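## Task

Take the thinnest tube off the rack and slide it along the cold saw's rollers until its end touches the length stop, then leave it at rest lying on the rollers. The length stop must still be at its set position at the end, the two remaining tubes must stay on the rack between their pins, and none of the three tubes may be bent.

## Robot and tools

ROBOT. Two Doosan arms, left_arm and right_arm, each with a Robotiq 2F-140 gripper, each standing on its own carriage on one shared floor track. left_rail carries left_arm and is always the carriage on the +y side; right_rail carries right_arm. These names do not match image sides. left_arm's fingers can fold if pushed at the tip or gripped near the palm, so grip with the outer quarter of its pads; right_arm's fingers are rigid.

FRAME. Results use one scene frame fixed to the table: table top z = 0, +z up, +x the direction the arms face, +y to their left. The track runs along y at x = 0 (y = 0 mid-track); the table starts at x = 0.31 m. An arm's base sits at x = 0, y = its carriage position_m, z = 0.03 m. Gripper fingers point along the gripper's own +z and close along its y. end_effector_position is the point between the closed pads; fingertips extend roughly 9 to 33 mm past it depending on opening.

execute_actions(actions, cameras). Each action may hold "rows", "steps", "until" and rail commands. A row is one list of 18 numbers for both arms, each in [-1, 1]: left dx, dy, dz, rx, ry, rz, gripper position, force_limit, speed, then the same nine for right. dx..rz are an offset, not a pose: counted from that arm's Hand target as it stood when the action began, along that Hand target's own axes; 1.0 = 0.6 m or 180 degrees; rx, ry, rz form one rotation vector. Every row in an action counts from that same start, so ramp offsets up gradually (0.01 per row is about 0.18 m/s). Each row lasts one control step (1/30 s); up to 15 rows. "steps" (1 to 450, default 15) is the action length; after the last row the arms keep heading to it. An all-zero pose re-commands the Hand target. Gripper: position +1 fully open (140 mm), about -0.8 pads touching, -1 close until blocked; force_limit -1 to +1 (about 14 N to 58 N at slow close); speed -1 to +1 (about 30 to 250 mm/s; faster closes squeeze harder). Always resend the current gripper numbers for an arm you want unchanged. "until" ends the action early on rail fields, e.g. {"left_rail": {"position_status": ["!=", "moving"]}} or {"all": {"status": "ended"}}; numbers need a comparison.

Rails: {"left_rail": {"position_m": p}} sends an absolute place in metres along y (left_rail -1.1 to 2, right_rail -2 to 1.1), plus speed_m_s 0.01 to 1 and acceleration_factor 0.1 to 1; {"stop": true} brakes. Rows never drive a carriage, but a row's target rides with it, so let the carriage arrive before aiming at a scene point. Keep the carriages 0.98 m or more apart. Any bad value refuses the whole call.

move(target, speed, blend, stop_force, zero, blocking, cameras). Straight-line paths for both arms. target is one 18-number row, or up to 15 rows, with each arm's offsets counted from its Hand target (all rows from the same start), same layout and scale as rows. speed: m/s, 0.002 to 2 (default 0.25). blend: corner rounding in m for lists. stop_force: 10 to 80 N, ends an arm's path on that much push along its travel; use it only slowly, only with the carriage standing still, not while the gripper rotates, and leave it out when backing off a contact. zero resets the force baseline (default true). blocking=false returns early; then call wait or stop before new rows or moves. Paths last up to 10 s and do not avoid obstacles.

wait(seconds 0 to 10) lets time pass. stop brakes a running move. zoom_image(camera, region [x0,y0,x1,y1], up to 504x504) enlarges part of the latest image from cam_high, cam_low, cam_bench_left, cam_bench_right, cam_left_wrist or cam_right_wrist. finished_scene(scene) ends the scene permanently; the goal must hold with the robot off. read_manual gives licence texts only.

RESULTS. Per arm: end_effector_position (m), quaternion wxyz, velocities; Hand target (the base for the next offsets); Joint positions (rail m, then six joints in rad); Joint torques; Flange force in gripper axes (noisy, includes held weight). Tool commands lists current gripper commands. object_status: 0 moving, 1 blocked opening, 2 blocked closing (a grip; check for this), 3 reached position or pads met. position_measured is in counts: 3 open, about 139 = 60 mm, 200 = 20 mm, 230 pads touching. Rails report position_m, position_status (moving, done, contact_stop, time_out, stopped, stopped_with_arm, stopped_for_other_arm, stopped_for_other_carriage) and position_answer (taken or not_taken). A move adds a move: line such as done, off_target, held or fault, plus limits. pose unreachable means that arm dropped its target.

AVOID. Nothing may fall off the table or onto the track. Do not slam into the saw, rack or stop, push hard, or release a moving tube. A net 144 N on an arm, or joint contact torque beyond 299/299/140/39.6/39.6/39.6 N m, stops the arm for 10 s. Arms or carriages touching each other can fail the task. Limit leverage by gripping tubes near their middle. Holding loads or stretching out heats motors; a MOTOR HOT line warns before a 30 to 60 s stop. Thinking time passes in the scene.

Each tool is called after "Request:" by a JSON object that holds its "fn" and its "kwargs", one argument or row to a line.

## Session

Request:
{"fn": "execute_actions", "kwargs": {
  "actions": []
}}

Request:
{"fn": "zoom_image", "kwargs": {
  "camera": "cam_right_wrist",
  "region": [180, 220, 530, 430]
}}

Request:
{"fn": "zoom_image", "kwargs": {
  "camera": "cam_bench_left",
  "region": [0, 220, 350, 330]
}}

Scene clock: 0.00 s.
left_arm: end_effector_position=(+0.6600, +0.7230, +0.4937) position_measured=3 object_status=3 end_effector_quat_wxyz=(+0.000, +1.000, +0.000, +0.000) | right_arm: end_effector_position=(+0.6600, -0.5872, +0.4937) position_measured=3 object_status=3 end_effector_quat_wxyz=(+0.000, +1.000, +0.000, +0.000)
Joint positions: left_arm=[0.724 -0.053 0.164 1.35 0 1.628 1.518] | right_arm=[-0.587 -0.053 0.164 1.35 0 1.628 1.518]
Joint velocities: within noise
Joint torques (N m): no reading
Flange force (N): no reading
Hand target: left_arm +0.6600, +0.7230, +0.4937; +0.000, +1.000, +0.000, +0.000 | right_arm +0.6600, -0.5872, +0.4937; +0.000, +1.000, +0.000, +0.000
Tool commands: left_gripper/position=+1.0 left_gripper/force_limit=+1.0 left_gripper/speed=+1.0 right_gripper/position=+1.0 right_gripper/force_limit=+1.0 right_gripper/speed=+1.0
left_rail: position_m=0.724 position_status=done
right_rail: position_m=-0.587 position_status=done

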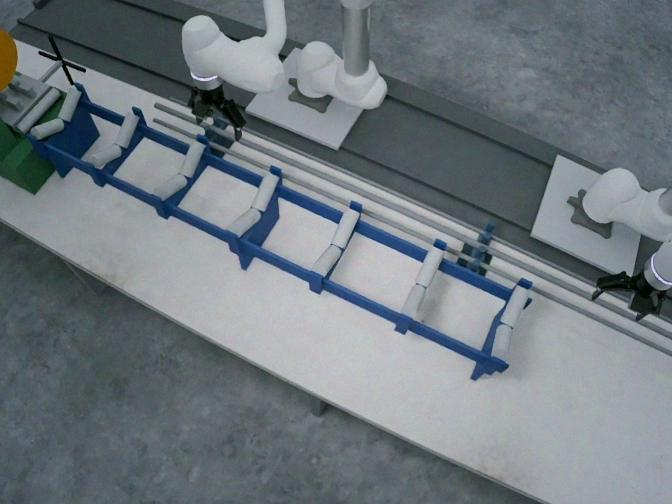

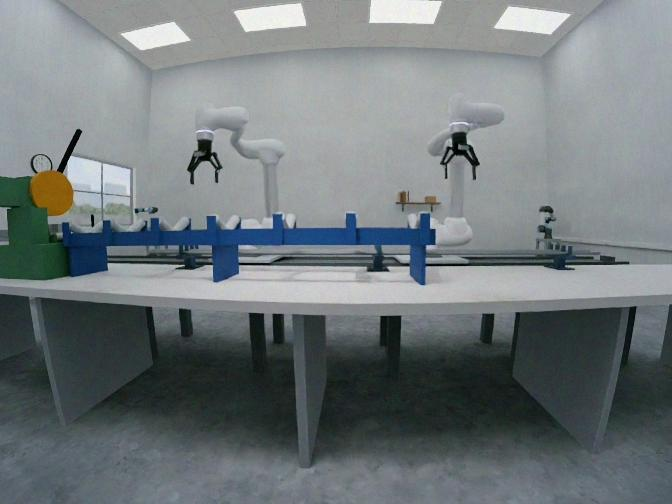

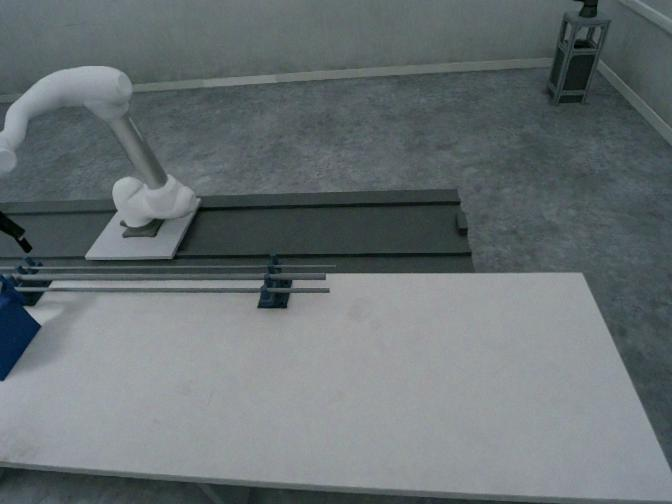

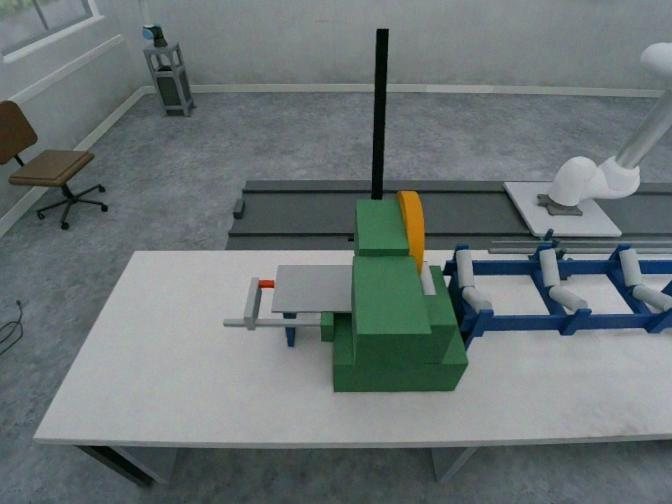

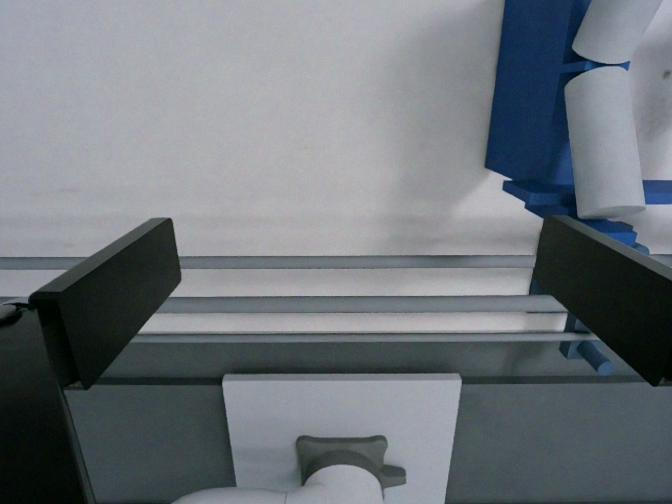

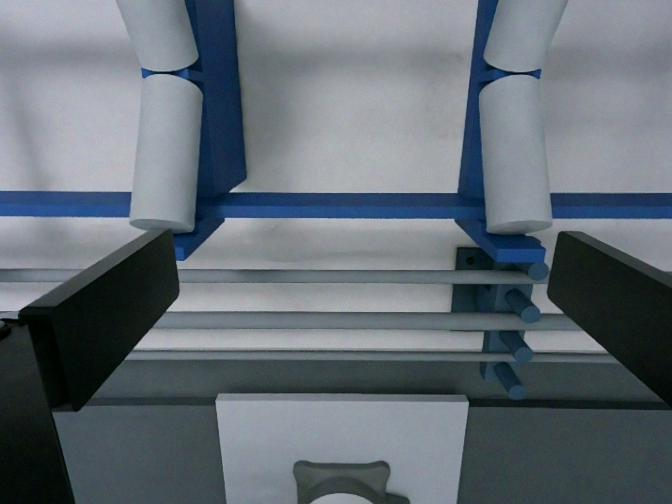

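Scaled by 1.440 from the camera's 672x504 image, which has a finer 960x720 frame.

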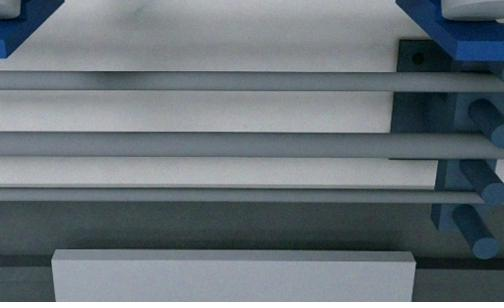

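Scaled by 1.440 from the camera's 672x504 image, which has a finer 960x720 frame.

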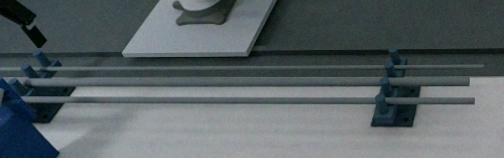

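Request:
{"fn": "execute_actions", "kwargs": {
  "actions": [
    {"right_rail":{"position_m":-0.56},"left_rail":{"position_m":0.95},"steps":200,"until":{"all":{"status":"ended"}}}
  ],
  "cameras": []
}}

Request:
{"fn": "move", "kwargs": {
  "target": [-0.46,0,0.3,0,0,0.5,-0.42,1,0,-0.46,0,0.3,0,0,0.5,-0.42,1,0]
}}

Scene clock: 6.33 s.
left_arm: end_effector_position=(+0.6600, +0.9492, +0.4937) position_measured=3 object_status=3 end_effector_quat_wxyz=(+0.000, +1.000, +0.000, +0.000) | right_arm: end_effector_position=(+0.6600, -0.5605, +0.4937) position_measured=3 object_status=3 end_effector_quat_wxyz=(+0.000, +1.000, +0.000, +0.000)
Joint positions: left_arm=[0.95 -0.053 0.164 1.35 0 1.628 1.518] | right_arm=[-0.56 -0.053 0.164 1.35 0 1.628 1.518]
Joint torques (N m): left_arm=[3.08 -61.39 -44.25 4.29 -0.12 0] | right_arm=[0.59 -60.75 -42.81 4.41 0.11 0.68]
Flange force (N): left_arm=[-0.8 4.7 2.9] | right_arm=[0.9 1.7 0.4]
Hand target: left_arm +0.6600, +0.9493, +0.4937; +0.000, +1.000, +0.000, +0.000 | right_arm +0.6600, -0.5605, +0.4937; +0.000, +1.000, +0.000, +0.000
Tool commands: left_gripper/position=+1.0 left_gripper/force_limit=+1.0 left_gripper/speed=+1.0 right_gripper/position=+1.0 right_gripper/force_limit=+1.0 right_gripper/speed=+1.0
left_rail: position_m=0.950 position_status=done
right_rail: position_m=-0.560 position_status=done
No camera images: "cameras" was empty.

Scene clock: 9.90 s.
left_arm: end_effector_position=(+0.3840, +0.9495, +0.3137) position_measured=182 object_status=3 end_effector_quat_wxyz=(+0.000, +0.707, -0.707, +0.000) | right_arm: end_effector_position=(+0.3840, -0.5606, +0.3137) position_measured=182 object_status=3 end_effector_quat_wxyz=(+0.000, +0.707, -0.707, +0.000)
Joint positions: left_arm=[0.95 -0.091 -0.261 2.076 0 1.326 3.05] | right_arm=[-0.56 -0.091 -0.261 2.076 0 1.326 3.05]
Joint torques (N m): left_arm=[2.81 -16.08 -42.63 4.1 -0.08 -0.01] | right_arm=[-0.1 -15.78 -41.84 4.25 0.09 0.64]
Flange force (N): left_arm=[7.4 -1.0 2.6] | right_arm=[1.2 -1.9 1.0]
Hand target: left_arm +0.3840, +0.9495, +0.3137; +0.000, +0.707, -0.707, +0.000 | right_arm +0.3840, -0.5605, +0.3137; +0.000, +0.707, -0.707, +0.000
Off the commanded pose: left_arm 0.000 m, 0 deg | right_arm 0.000 m, 0 deg.
left_rail: position_m=0.950 position_status=done
right_rail: position_m=-0.560 position_status=done
move: done

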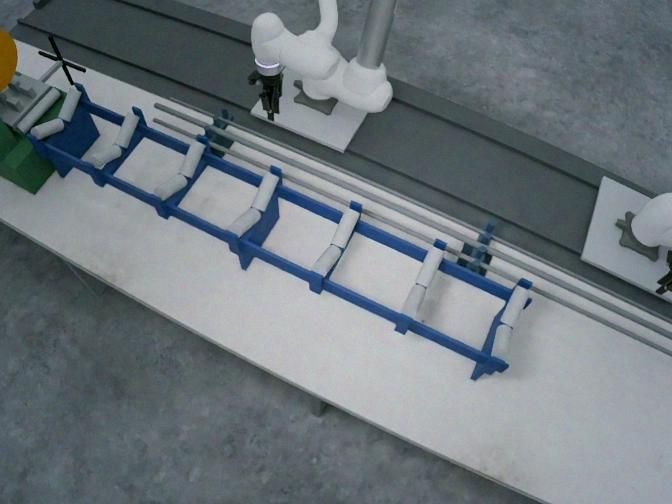

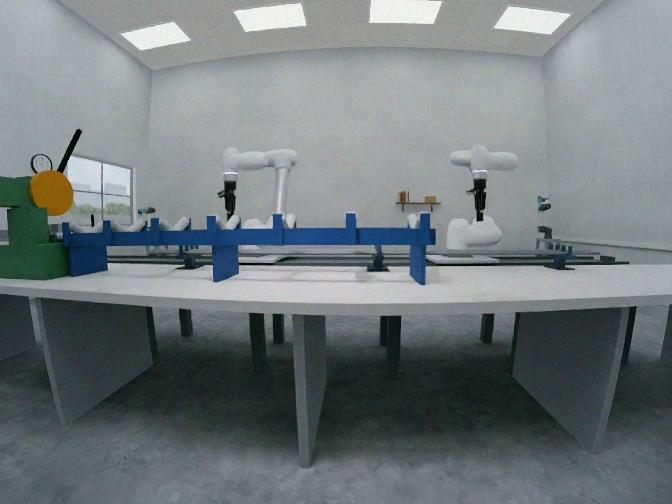

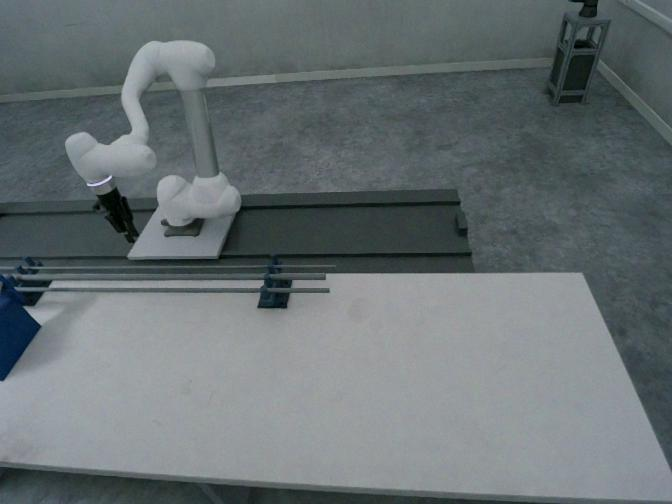

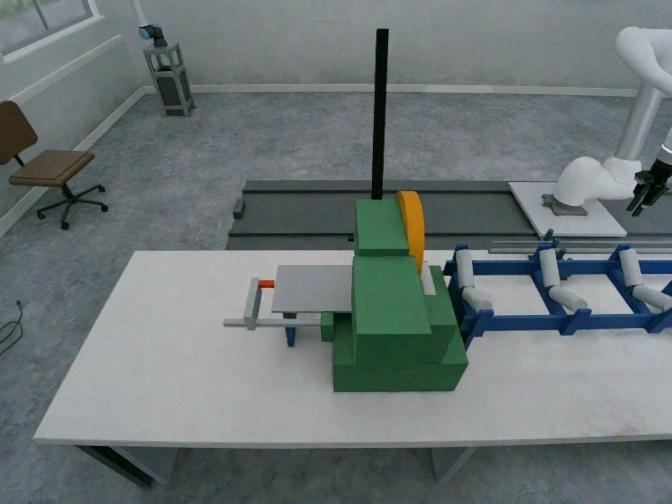

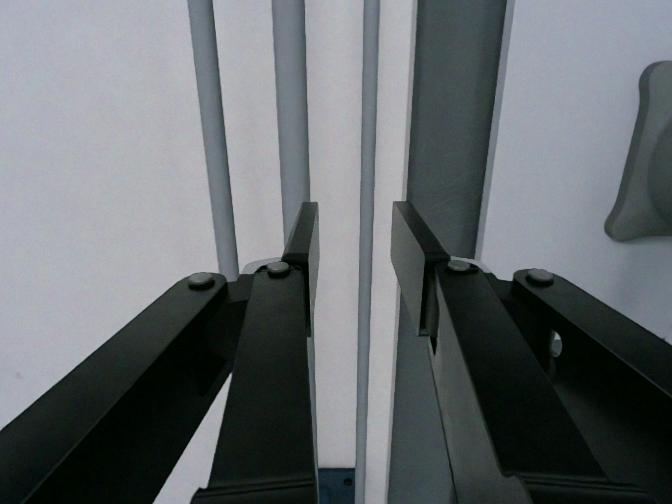

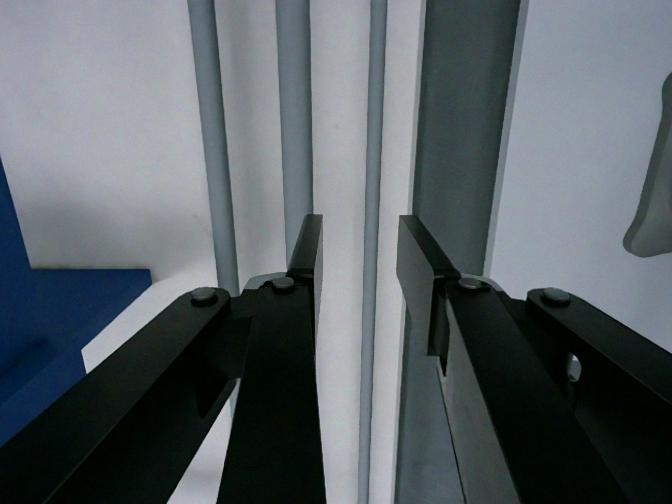

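Request:
{"fn": "move", "kwargs": {
  "target": [0,0.031,0.19,0,0,0,-0.42,1,0,0,0.031,0.19,0,0,0,-0.42,1,0],
  "cameras": ["cam_left_wrist","cam_right_wrist"]
}}

Scene clock: 13.73 s.
left_arm: end_effector_position=(+0.3654, +0.9494, +0.1997) position_measured=182 object_status=3 end_effector_quat_wxyz=(+0.000, +0.707, -0.707, +0.000) | right_arm: end_effector_position=(+0.3654, -0.5605, +0.1997) position_measured=182 object_status=3 end_effector_quat_wxyz=(+0.000, +0.707, -0.707, +0.000)
Joint positions: left_arm=[0.95 -0.096 -0.217 2.263 0 1.095 3.046] | right_arm=[-0.56 -0.096 -0.217 2.263 0 1.095 3.046]
Joint torques (N m): left_arm=[3.58 -16.8 -39.56 3.84 -0.15 0.02] | right_arm=[0.37 -17.53 -38.29 4.06 0.17 0.72]
Flange force (N): left_arm=[9.8 0.6 3.6] | right_arm=[3.0 -3.6 2.7]
Hand target: left_arm +0.3654, +0.9495, +0.1997; +0.000, +0.707, -0.707, +0.000 | right_arm +0.3654, -0.5605, +0.1997; +0.000, +0.707, -0.707, +0.000
Off the commanded pose: left_arm 0.000 m, 0 deg | right_arm 0.000 m, 0 deg.
left_rail: position_m=0.950 position_status=done
right_rail: position_m=-0.560 position_status=done
move: done
Images, in order (width x height): cam_left_wrist 672x504, cam_right_wrist 672x504.

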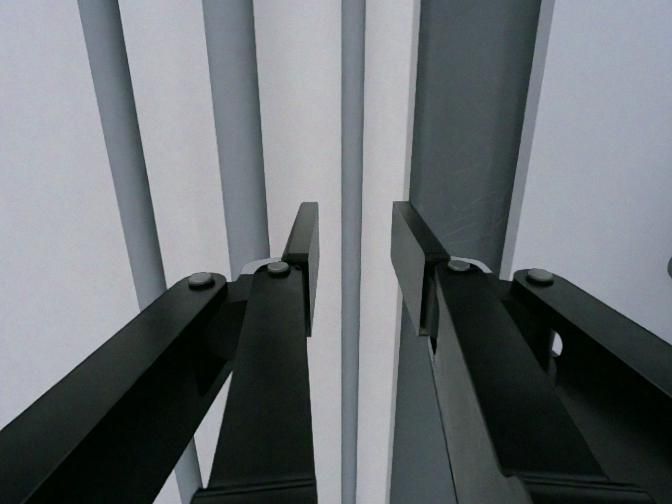

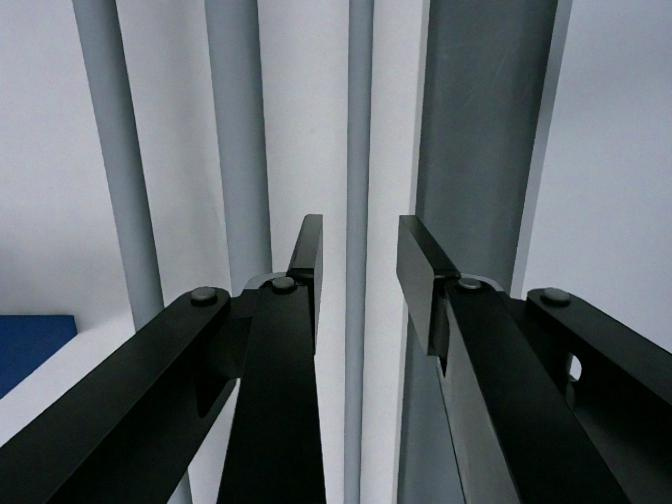

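Request:
{"fn": "move", "kwargs": {
  "target": [0,0,0.07,0,0,0,-0.42,1,0,0,0,0.07,0,0,0,-0.42,1,0],
  "cameras": ["cam_left_wrist","cam_right_wrist"]
}}

Scene clock: 18.80 s.
left_arm: end_effector_position=(+0.3654, +0.9495, +0.1577) position_measured=182 object_status=3 end_effector_quat_wxyz=(+0.000, +0.707, -0.707, +0.000) | right_arm: end_effector_position=(+0.3654, -0.5605, +0.1577) position_measured=182 object_status=3 end_effector_quat_wxyz=(+0.000, +0.707, -0.707, +0.000)
Joint positions: left_arm=[0.95 -0.096 -0.172 2.316 0 0.998 3.046] | right_arm=[-0.56 -0.096 -0.172 2.316 0 0.997 3.046]
Joint torques (N m): left_arm=[3.09 -18.84 -37.41 3.64 -0.04 0.03] | right_arm=[0.62 -19.55 -36.17 3.68 0.03 0.69]
Flange force (N): left_arm=[8.5 1.4 3.0] | right_arm=[3.1 -2.4 2.3]
Hand target: left_arm +0.3654, +0.9495, +0.1577; +0.000, +0.707, -0.707, +0.000 | right_arm +0.3654, -0.5605, +0.1577; +0.000, +0.707, -0.707, +0.000
Off the commanded pose: left_arm 0.000 m, 0 deg | right_arm 0.000 m, 0 deg.
left_rail: position_m=0.950 position_status=done
right_rail: position_m=-0.560 position_status=done
move: done
Images, in order (width x height): cam_left_wrist 672x504, cam_right_wrist 672x504.

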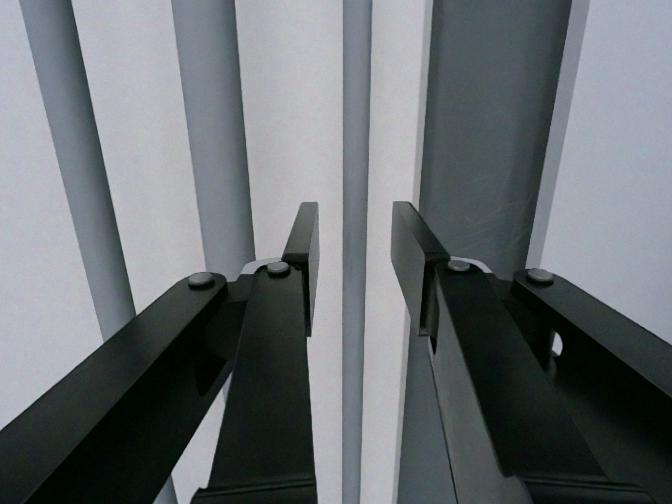

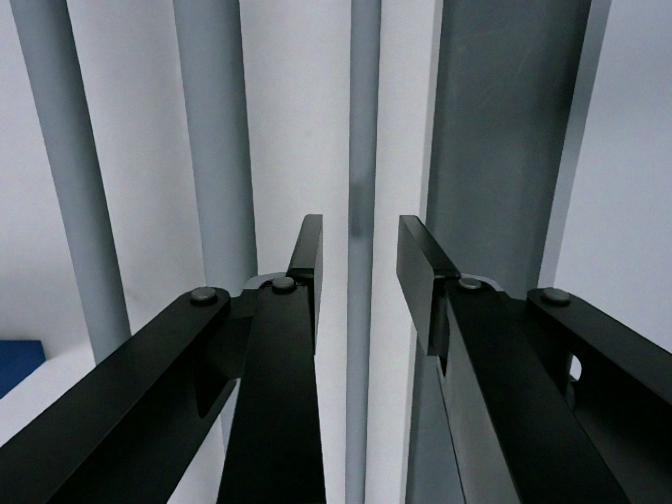

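Request:
{"fn": "move", "kwargs": {
  "target": [0,0,0.035,0,0,0,-0.42,1,0,0,0.002,0.035,0,0,0,-0.42,1,0],
  "cameras": ["cam_left_wrist","cam_right_wrist"]
}}

Request:
{"fn": "move", "kwargs": {
  "target": [0,0,0,0,0,0,-0.68,-1,-0.8,0,0,0,0,0,0,-0.68,-1,-0.8],
  "cameras": ["cam_left_wrist","cam_right_wrist"]
}}

Scene clock: 25.93 s.
left_arm: end_effector_position=(+0.3654, +0.9495, +0.1367) position_measured=182 object_status=3 end_effector_quat_wxyz=(+0.000, +0.707, -0.707, +0.000) | right_arm: end_effector_position=(+0.3642, -0.5605, +0.1367) position_measured=182 object_status=3 end_effector_quat_wxyz=(+0.000, +0.707, -0.707, +0.000)
Joint positions: left_arm=[0.95 -0.096 -0.145 2.341 0 0.946 3.046] | right_arm=[-0.56 -0.096 -0.148 2.342 0 0.947 3.045]
Joint torques (N m): left_arm=[3.27 -20.62 -36.05 3.47 -0.07 0.02] | right_arm=[0.61 -20.98 -34.92 3.57 0.07 0.66]
Flange force (N): left_arm=[9.0 0.5 3.4] | right_arm=[3.7 -2.9 3.0]
Hand target: left_arm +0.3654, +0.9495, +0.1367; +0.000, +0.707, -0.707, +0.000 | right_arm +0.3642, -0.5605, +0.1367; +0.000, +0.707, -0.707, +0.000
Off the commanded pose: left_arm 0.000 m, 0 deg | right_arm 0.000 m, 0 deg.
left_rail: position_m=0.950 position_status=done
right_rail: position_m=-0.560 position_status=done
move: done
Images, in order (width x height): cam_left_wrist 672x504, cam_right_wrist 672x504.

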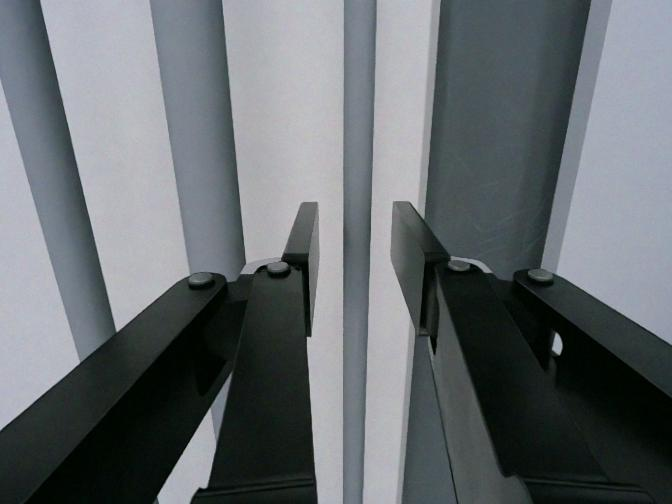

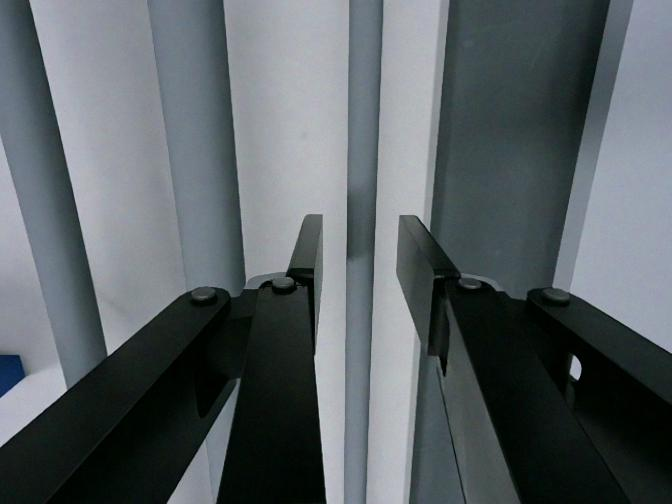

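Scene clock: 26.60 s.
left_arm: end_effector_position=(+0.3654, +0.9495, +0.1367) position_measured=214 object_status=0 end_effector_quat_wxyz=(+0.000, +0.707, -0.707, +0.000) | right_arm: end_effector_position=(+0.3642, -0.5605, +0.1367) position_measured=214 object_status=0 end_effector_quat_wxyz=(+0.000, +0.707, -0.707, +0.000)
Joint positions: left_arm=[0.95 -0.096 -0.145 2.341 0 0.946 3.046] | right_arm=[-0.56 -0.096 -0.148 2.342 0 0.947 3.045]
Joint torques (N m): left_arm=[3.32 -20.62 -36.04 3.49 -0.1 0] | right_arm=[-0.09 -20.53 -35.31 3.53 0.23 0.74]
Flange force (N): left_arm=[9.0 0.9 3.4] | right_arm=[1.6 -1.5 3.1]
Hand target: left_arm +0.3654, +0.9495, +0.1367; +0.000, +0.707, -0.707, +0.000 | right_arm +0.3642, -0.5605, +0.1367; +0.000, +0.707, -0.707, +0.000
Off the commanded pose: left_arm 0.000 m, 0 deg | right_arm 0.000 m, 0 deg.
left_rail: position_m=0.950 position_status=done
right_rail: position_m=-0.560 position_status=done
move: done
Images, in order (width x height): cam_left_wrist 672x504, cam_right_wrist 672x504.

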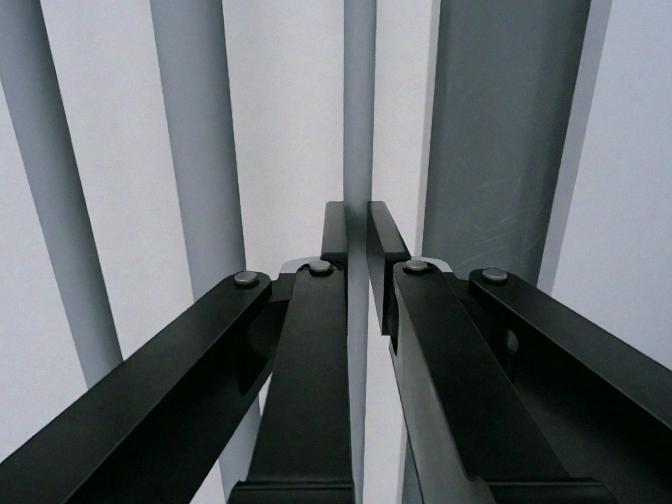

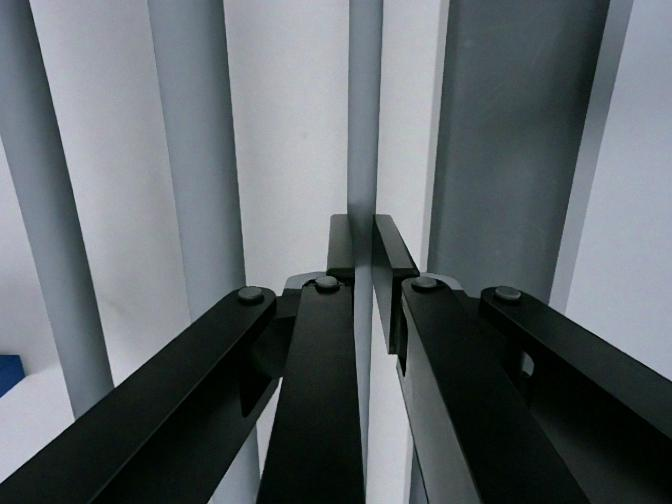

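Request:
{"fn": "move", "kwargs": {
  "target": [
    [0,0,0,0,0,0,-0.42,1,-0.5,0,0,0,0,0,0,-0.42,1,-0.5],
    [0,0,0.028,0,0,0,-0.42,1,-0.5,0,0,0.028,0,0,0,-0.42,1,-0.5],
    [0,0,0.028,0,0,0,-1,-1,-0.9,0,0,0.028,0,0,0,-1,-1,-0.9]
  ],
  "cameras": ["cam_left_wrist","cam_right_wrist"]
}}

Scene clock: 32.00 s.
left_arm: end_effector_position=(+0.3654, +0.9495, +0.1198) position_measured=212 object_status=2 end_effector_quat_wxyz=(+0.000, +0.707, -0.707, +0.000) | right_arm: end_effector_position=(+0.3642, -0.5605, +0.1198) position_measured=212 object_status=2 end_effector_quat_wxyz=(+0.000, +0.707, -0.707, +0.000)
Joint positions: left_arm=[0.95 -0.096 -0.122 2.359 0 0.905 3.046] | right_arm=[-0.56 -0.096 -0.125 2.361 0 0.905 3.045]
Joint torques (N m): left_arm=[3.45 -22 -35 3.36 -0.21 -0.14] | right_arm=[0.52 -21.67 -34.46 3.62 -0.01 0.73]
Flange force (N): left_arm=[9.0 1.0 3.4] | right_arm=[3.7 -0.4 2.7]
Hand target: left_arm +0.3654, +0.9495, +0.1199; +0.000, +0.707, -0.707, +0.000 | right_arm +0.3642, -0.5605, +0.1199; +0.000, +0.707, -0.707, +0.000
Off the commanded pose: left_arm 0.000 m, 0 deg | right_arm 0.000 m, 0 deg.
left_rail: position_m=0.950 position_status=done
right_rail: position_m=-0.560 position_status=done
move: done
Images, in order (width x height): cam_left_wrist 672x504, cam_right_wrist 672x504.

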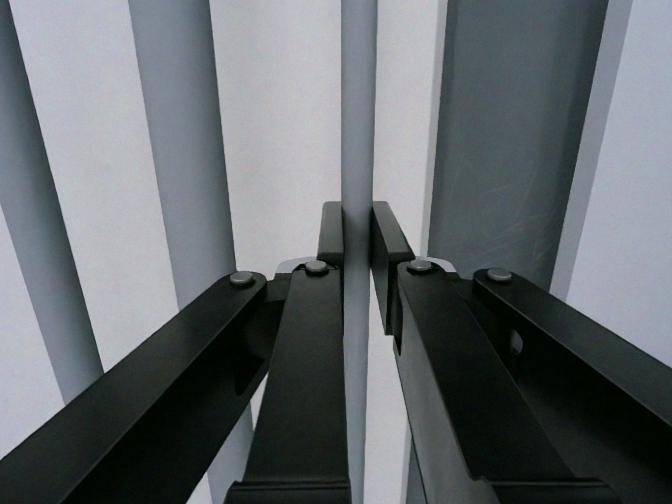

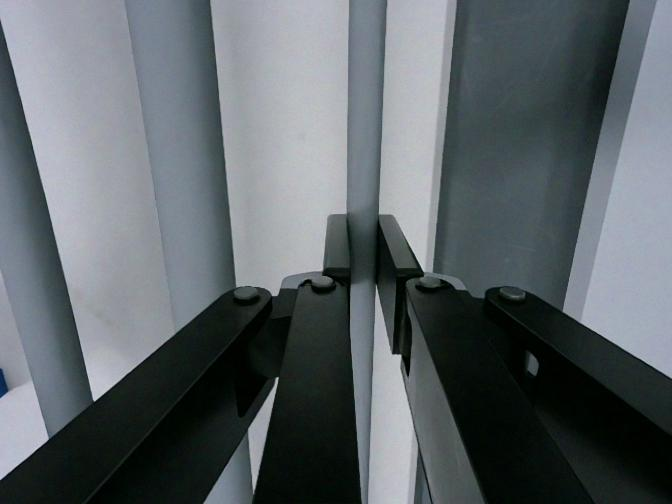

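Request:
{"fn": "move", "kwargs": {
  "target": [
    [0,0,-0.37,0,0,0,-1,-1,-0.9,0,0,-0.37,0,0,0,-1,-1,-0.9],
    [0,-0.612,-0.37,0,0,0,-1,-1,-0.9,0,-0.612,-0.37,0,0,0,-1,-1,-0.9],
    [0,-0.612,-0.26,0,0,0,-1,-1,-0.9,0,-0.612,-0.26,0,0,0,-1,-1,-0.9]
  ],
  "speed": [0.15,0.15,0.05],
  "blend": [0.04,0.02,0]
}}

Scene clock: 42.13 s.
left_arm: end_effector_position=(+0.7326, +0.9496, +0.2759) position_measured=212 object_status=2 end_effector_quat_wxyz=(+0.000, +0.707, -0.707, +0.000) | right_arm: end_effector_position=(+0.7314, -0.5605, +0.2759) position_measured=212 object_status=2 end_effector_quat_wxyz=(+0.000, +0.707, -0.707, +0.000)
Joint positions: left_arm=[0.95 -0.048 0.323 1.542 0 1.277 3.094] | right_arm=[-0.56 -0.048 0.321 1.545 0 1.276 3.094]
Joint torques (N m): left_arm=[3.11 -71.2 -38.68 3.82 0.08 -0.05] | right_arm=[1.55 -60.04 -24.92 4.46 3.28 0.72]
Flange force (N): left_arm=[4.1 0.3 -3.2] | right_arm=[3.7 -9.8 -21.0]
Hand target: left_arm +0.7326, +0.9495, +0.2759; +0.000, +0.707, -0.707, +0.000 | right_arm +0.7314, -0.5605, +0.2759; +0.000, +0.707, -0.707, +0.000
Off the commanded pose: left_arm 0.000 m, 0 deg | right_arm 0.000 m, 0 deg.
left_rail: position_m=0.950 position_status=done
right_rail: position_m=-0.560 position_status=done
move: done

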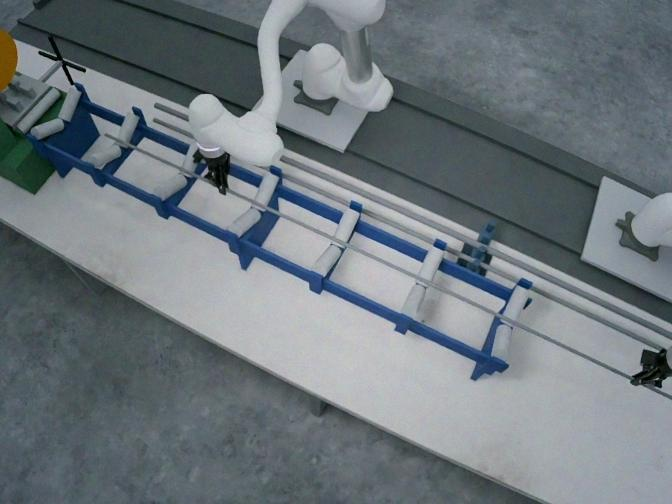

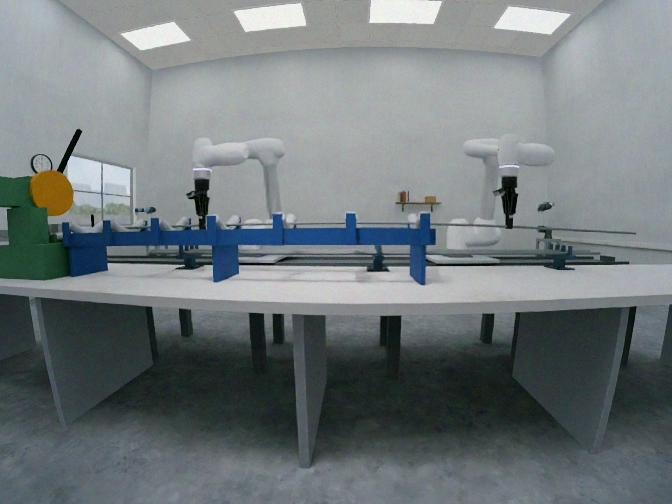

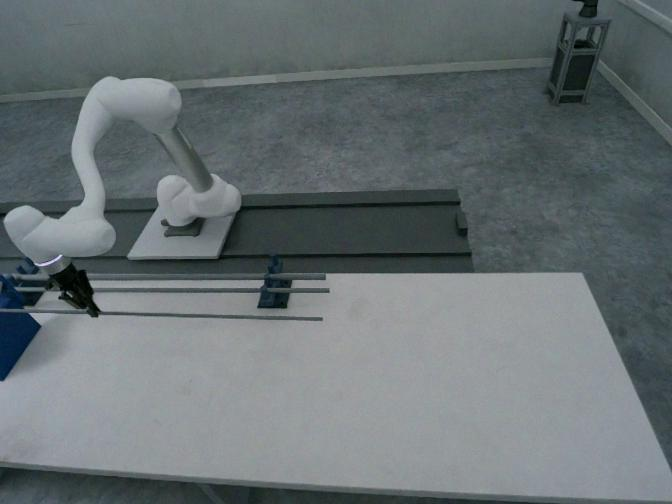

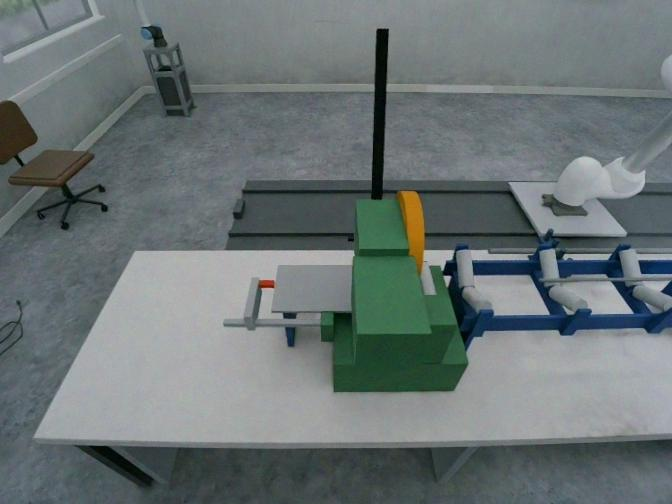

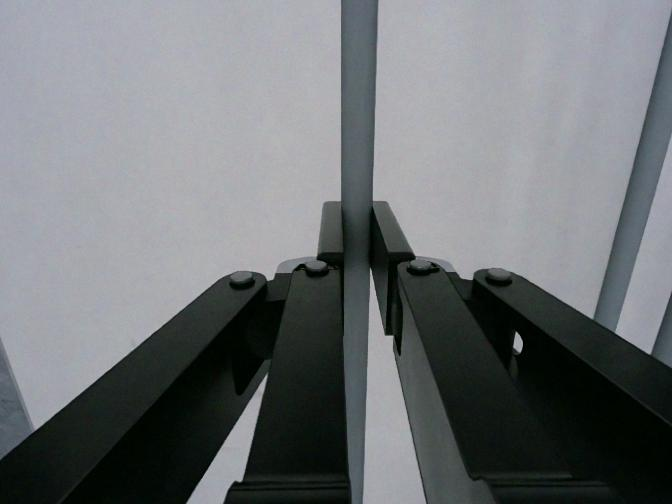

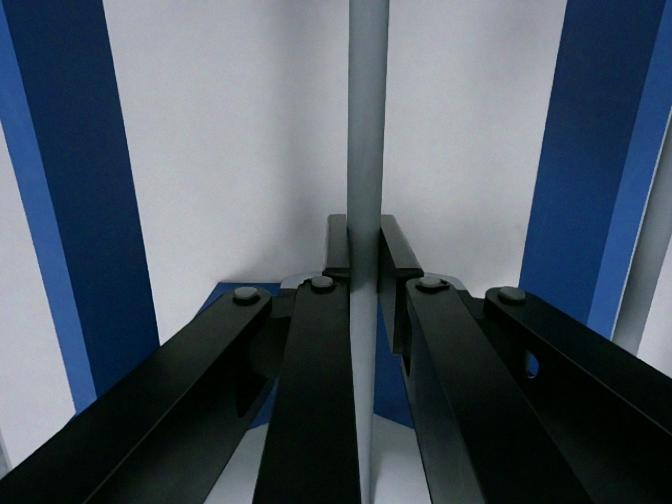

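Request:
{"fn": "move", "kwargs": {
  "target": [
    [0,0,-0.006,0,0,0,-1,-1,-0.9,0,0,-0.013,0,0,0,-1,-1,-0.9],
    [0,0,-0.006,0,0,0,-0.42,-1,-0.95,0,0,-0.013,0,0,0,-0.42,-1,-0.95],
    [0,0,-0.006,0,0,0,-0.42,-1,-0.95,0,0,-0.2,0,0,0,-0.42,-1,-0.95]
  ],
  "speed": [0.02,0.1,0.15],
  "cameras": ["cam_left_wrist","cam_right_wrist"]
}}

Request:
{"fn": "execute_actions", "kwargs": {
  "actions": [
    {"left_rail":{"position_m":1.72,"speed_m_s":0.4},"steps":200,"until":{"all":{"status":"ended"}}}
  ],
  "cameras": ["cam_left_wrist","cam_bench_left","cam_right_wrist"]
}}

Scene clock: 52.07 s.
left_arm: end_effector_position=(+0.7326, +0.9495, +0.2795) position_measured=182 object_status=3 end_effector_quat_wxyz=(+0.000, +0.707, -0.707, +0.000) | right_arm: end_effector_position=(+0.7313, -0.5605, +0.3959) position_measured=182 object_status=3 end_effector_quat_wxyz=(+0.000, +0.707, -0.707, +0.000)
Joint positions: left_arm=[0.95 -0.048 0.321 1.538 0 1.283 3.094] | right_arm=[-0.56 -0.048 0.284 1.375 0 1.483 3.094]
Joint torques (N m): left_arm=[3.25 -76.14 -41.82 4.1 0.4 0.05] | right_arm=[0.24 -74.41 -43.58 4.32 0.08 0.62]
Flange force (N): left_arm=[4.4 -0.8 3.1] | right_arm=[0.9 -1.6 2.1]
Hand target: left_arm +0.7326, +0.9495, +0.2795; +0.000, +0.707, -0.707, +0.000 | right_arm +0.7314, -0.5605, +0.3959; +0.000, +0.707, -0.707, +0.000
Off the commanded pose: left_arm 0.000 m, 0 deg | right_arm 0.000 m, 0 deg.
left_rail: position_m=0.950 position_status=done
right_rail: position_m=-0.560 position_status=done
move: done
Images, in order (width x height): cam_left_wrist 672x504, cam_right_wrist 672x504.

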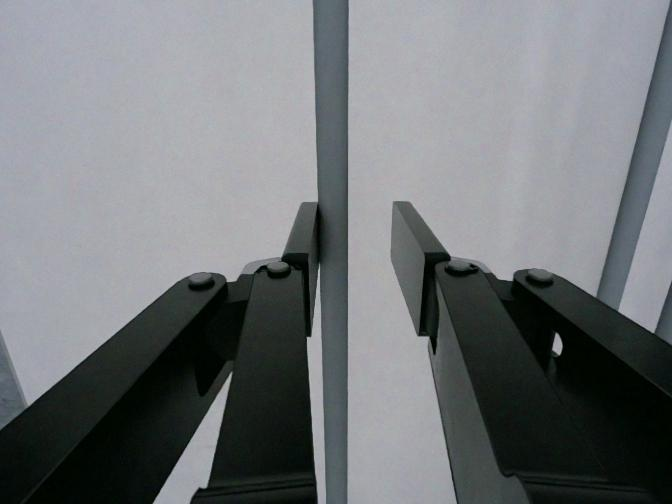

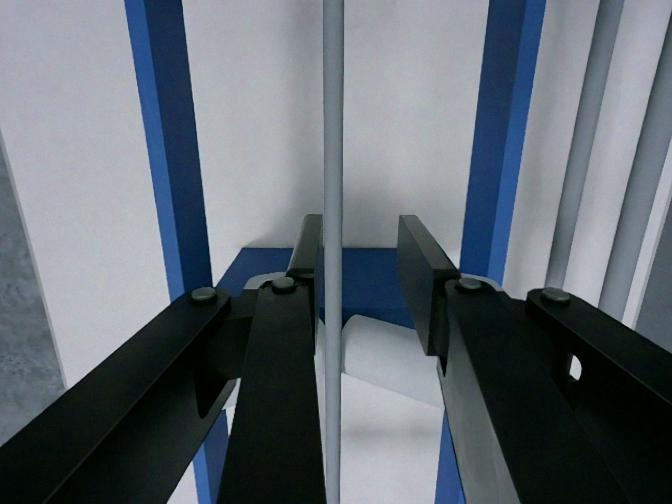

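Scene clock: 54.47 s.
left_arm: end_effector_position=(+0.7326, +1.7193, +0.2795) position_measured=182 object_status=3 end_effector_quat_wxyz=(+0.000, +0.707, -0.707, +0.000) | right_arm: end_effector_position=(+0.7314, -0.5605, +0.3959) position_measured=182 object_status=3 end_effector_quat_wxyz=(+0.000, +0.707, -0.707, +0.000)
Joint positions: left_arm=[1.72 -0.048 0.321 1.538 0 1.283 3.094] | right_arm=[-0.56 -0.048 0.284 1.375 0 1.483 3.094]
Joint torques (N m): left_arm=[3.26 -75.81 -42.35 4.15 -0.07 0.03] | right_arm=[0.51 -72.62 -42.8 4.35 0.08 0.67]
Flange force (N): left_arm=[4.3 0.6 2.7] | right_arm=[1.6 -0.2 0.2]
Hand target: left_arm +0.7326, +1.7193, +0.2795; +0.000, +0.707, -0.707, +0.000 | right_arm +0.7314, -0.5605, +0.3959; +0.000, +0.707, -0.707, +0.000
Tool commands: left_gripper/position=-0.42 left_gripper/force_limit=-1.0 left_gripper/speed=-0.95 right_gripper/position=-0.42 right_gripper/force_limit=-1.0 right_gripper/speed=-0.95
Off the commanded pose: left_arm 0.000 m, 0 deg | right_arm 0.000 m, 0 deg.
left_rail: position_m=1.720 speed_m_s=0.40 position_status=done
right_rail: position_m=-0.560 position_status=done
Images, in order (width x height): cam_bench_left 672x504, cam_left_wrist 672x504, cam_right_wrist 672x504.

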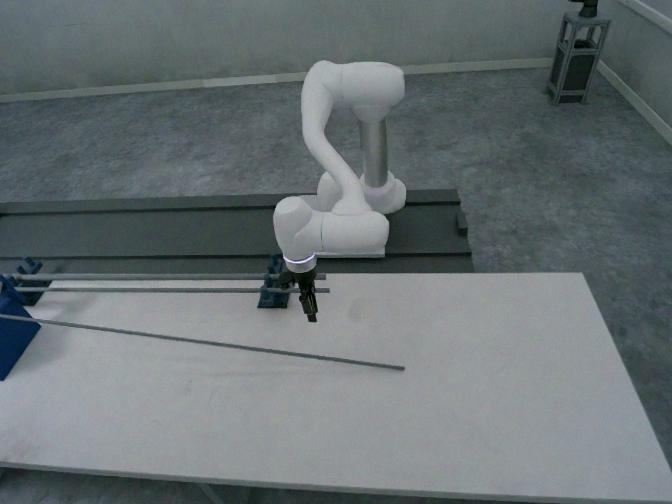

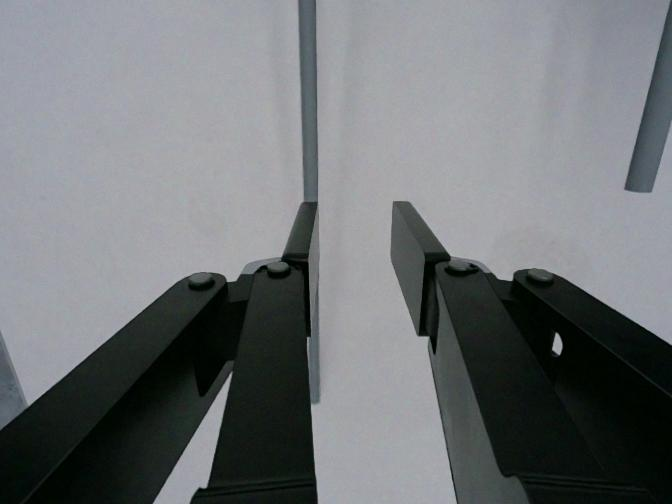

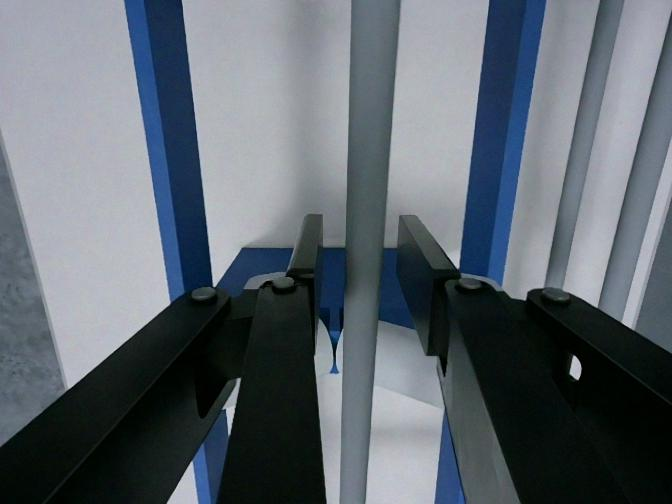

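Request:
{"fn": "move", "kwargs": {
  "target": [
    [0,0,0,0,0,0,-0.42,-1,-0.95,0,-0.008,-0.055,0,0,0,-0.42,-1,-0.95],
    [0,0,0,0,0,0,-0.42,-1,-0.95,0,-0.008,-0.055,0,0,0,-1,-0.6,-0.8]
  ],
  "speed": 0.1,
  "cameras": ["cam_right_wrist","cam_low","cam_high"]
}}

Scene clock: 73.23 s.
left_arm: end_effector_position=(+0.7326, +1.7195, +0.2795) position_measured=182 object_status=3 end_effector_quat_wxyz=(+0.000, +0.707, -0.707, +0.000) | right_arm: end_effector_position=(+0.7362, -0.5605, +0.4288) position_measured=231 object_status=3 end_effector_quat_wxyz=(+0.000, +0.707, -0.707, +0.000)
Joint positions: left_arm=[1.72 -0.048 0.321 1.538 0 1.283 3.094] | right_arm=[-0.56 -0.048 0.289 1.31 0 1.543 3.094]
Joint torques (N m): left_arm=[3.57 -75.75 -42.47 4.11 -0.02 -0.01] | right_arm=[0.41 -74.3 -43.31 4.48 0.16 0.71]
Flange force (N): left_arm=[4.9 1.0 3.1] | right_arm=[0.9 -0.8 1.2]
Hand target: left_arm +0.7326, +1.7195, +0.2795; +0.000, +0.707, -0.707, +0.000 | right_arm +0.7362, -0.5605, +0.4289; +0.000, +0.707, -0.707, +0.000
Off the commanded pose: left_arm 0.000 m, 0 deg | right_arm 0.000 m, 0 deg.
left_rail: position_m=1.720 speed_m_s=0.40 position_status=done
right_rail: position_m=-0.560 position_status=done
move: done
Images, in order (width x height): cam_high 672x504, cam_low 672x504, cam_right_wrist 672x504.

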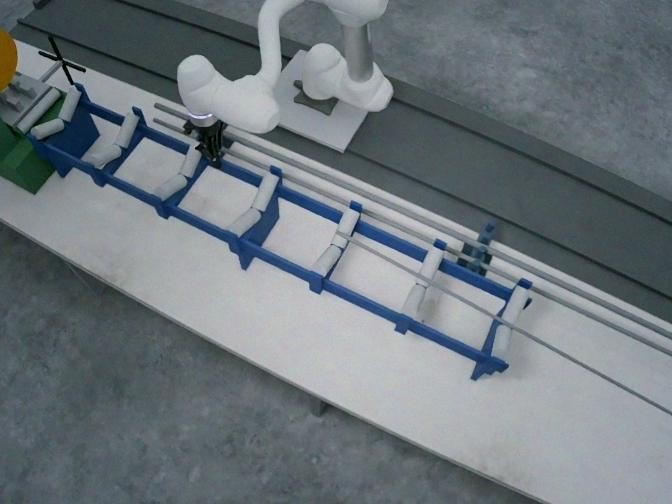

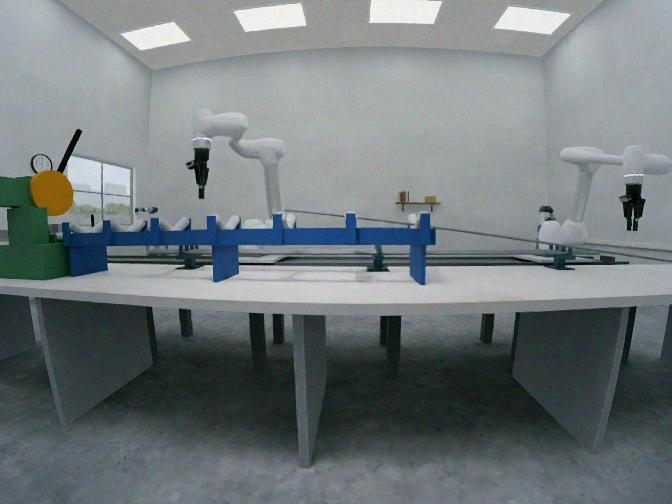

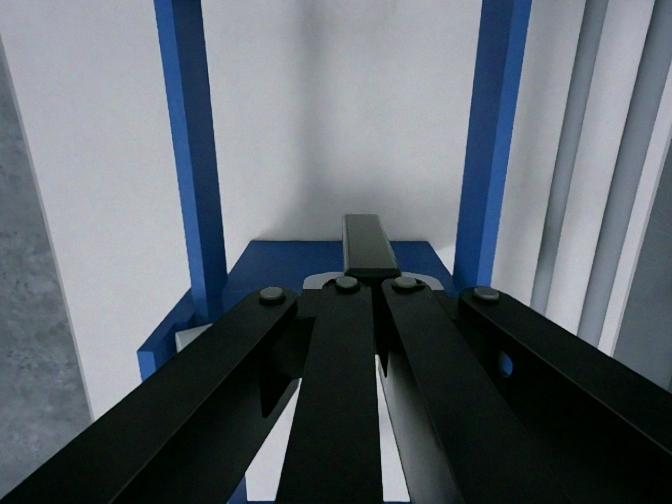

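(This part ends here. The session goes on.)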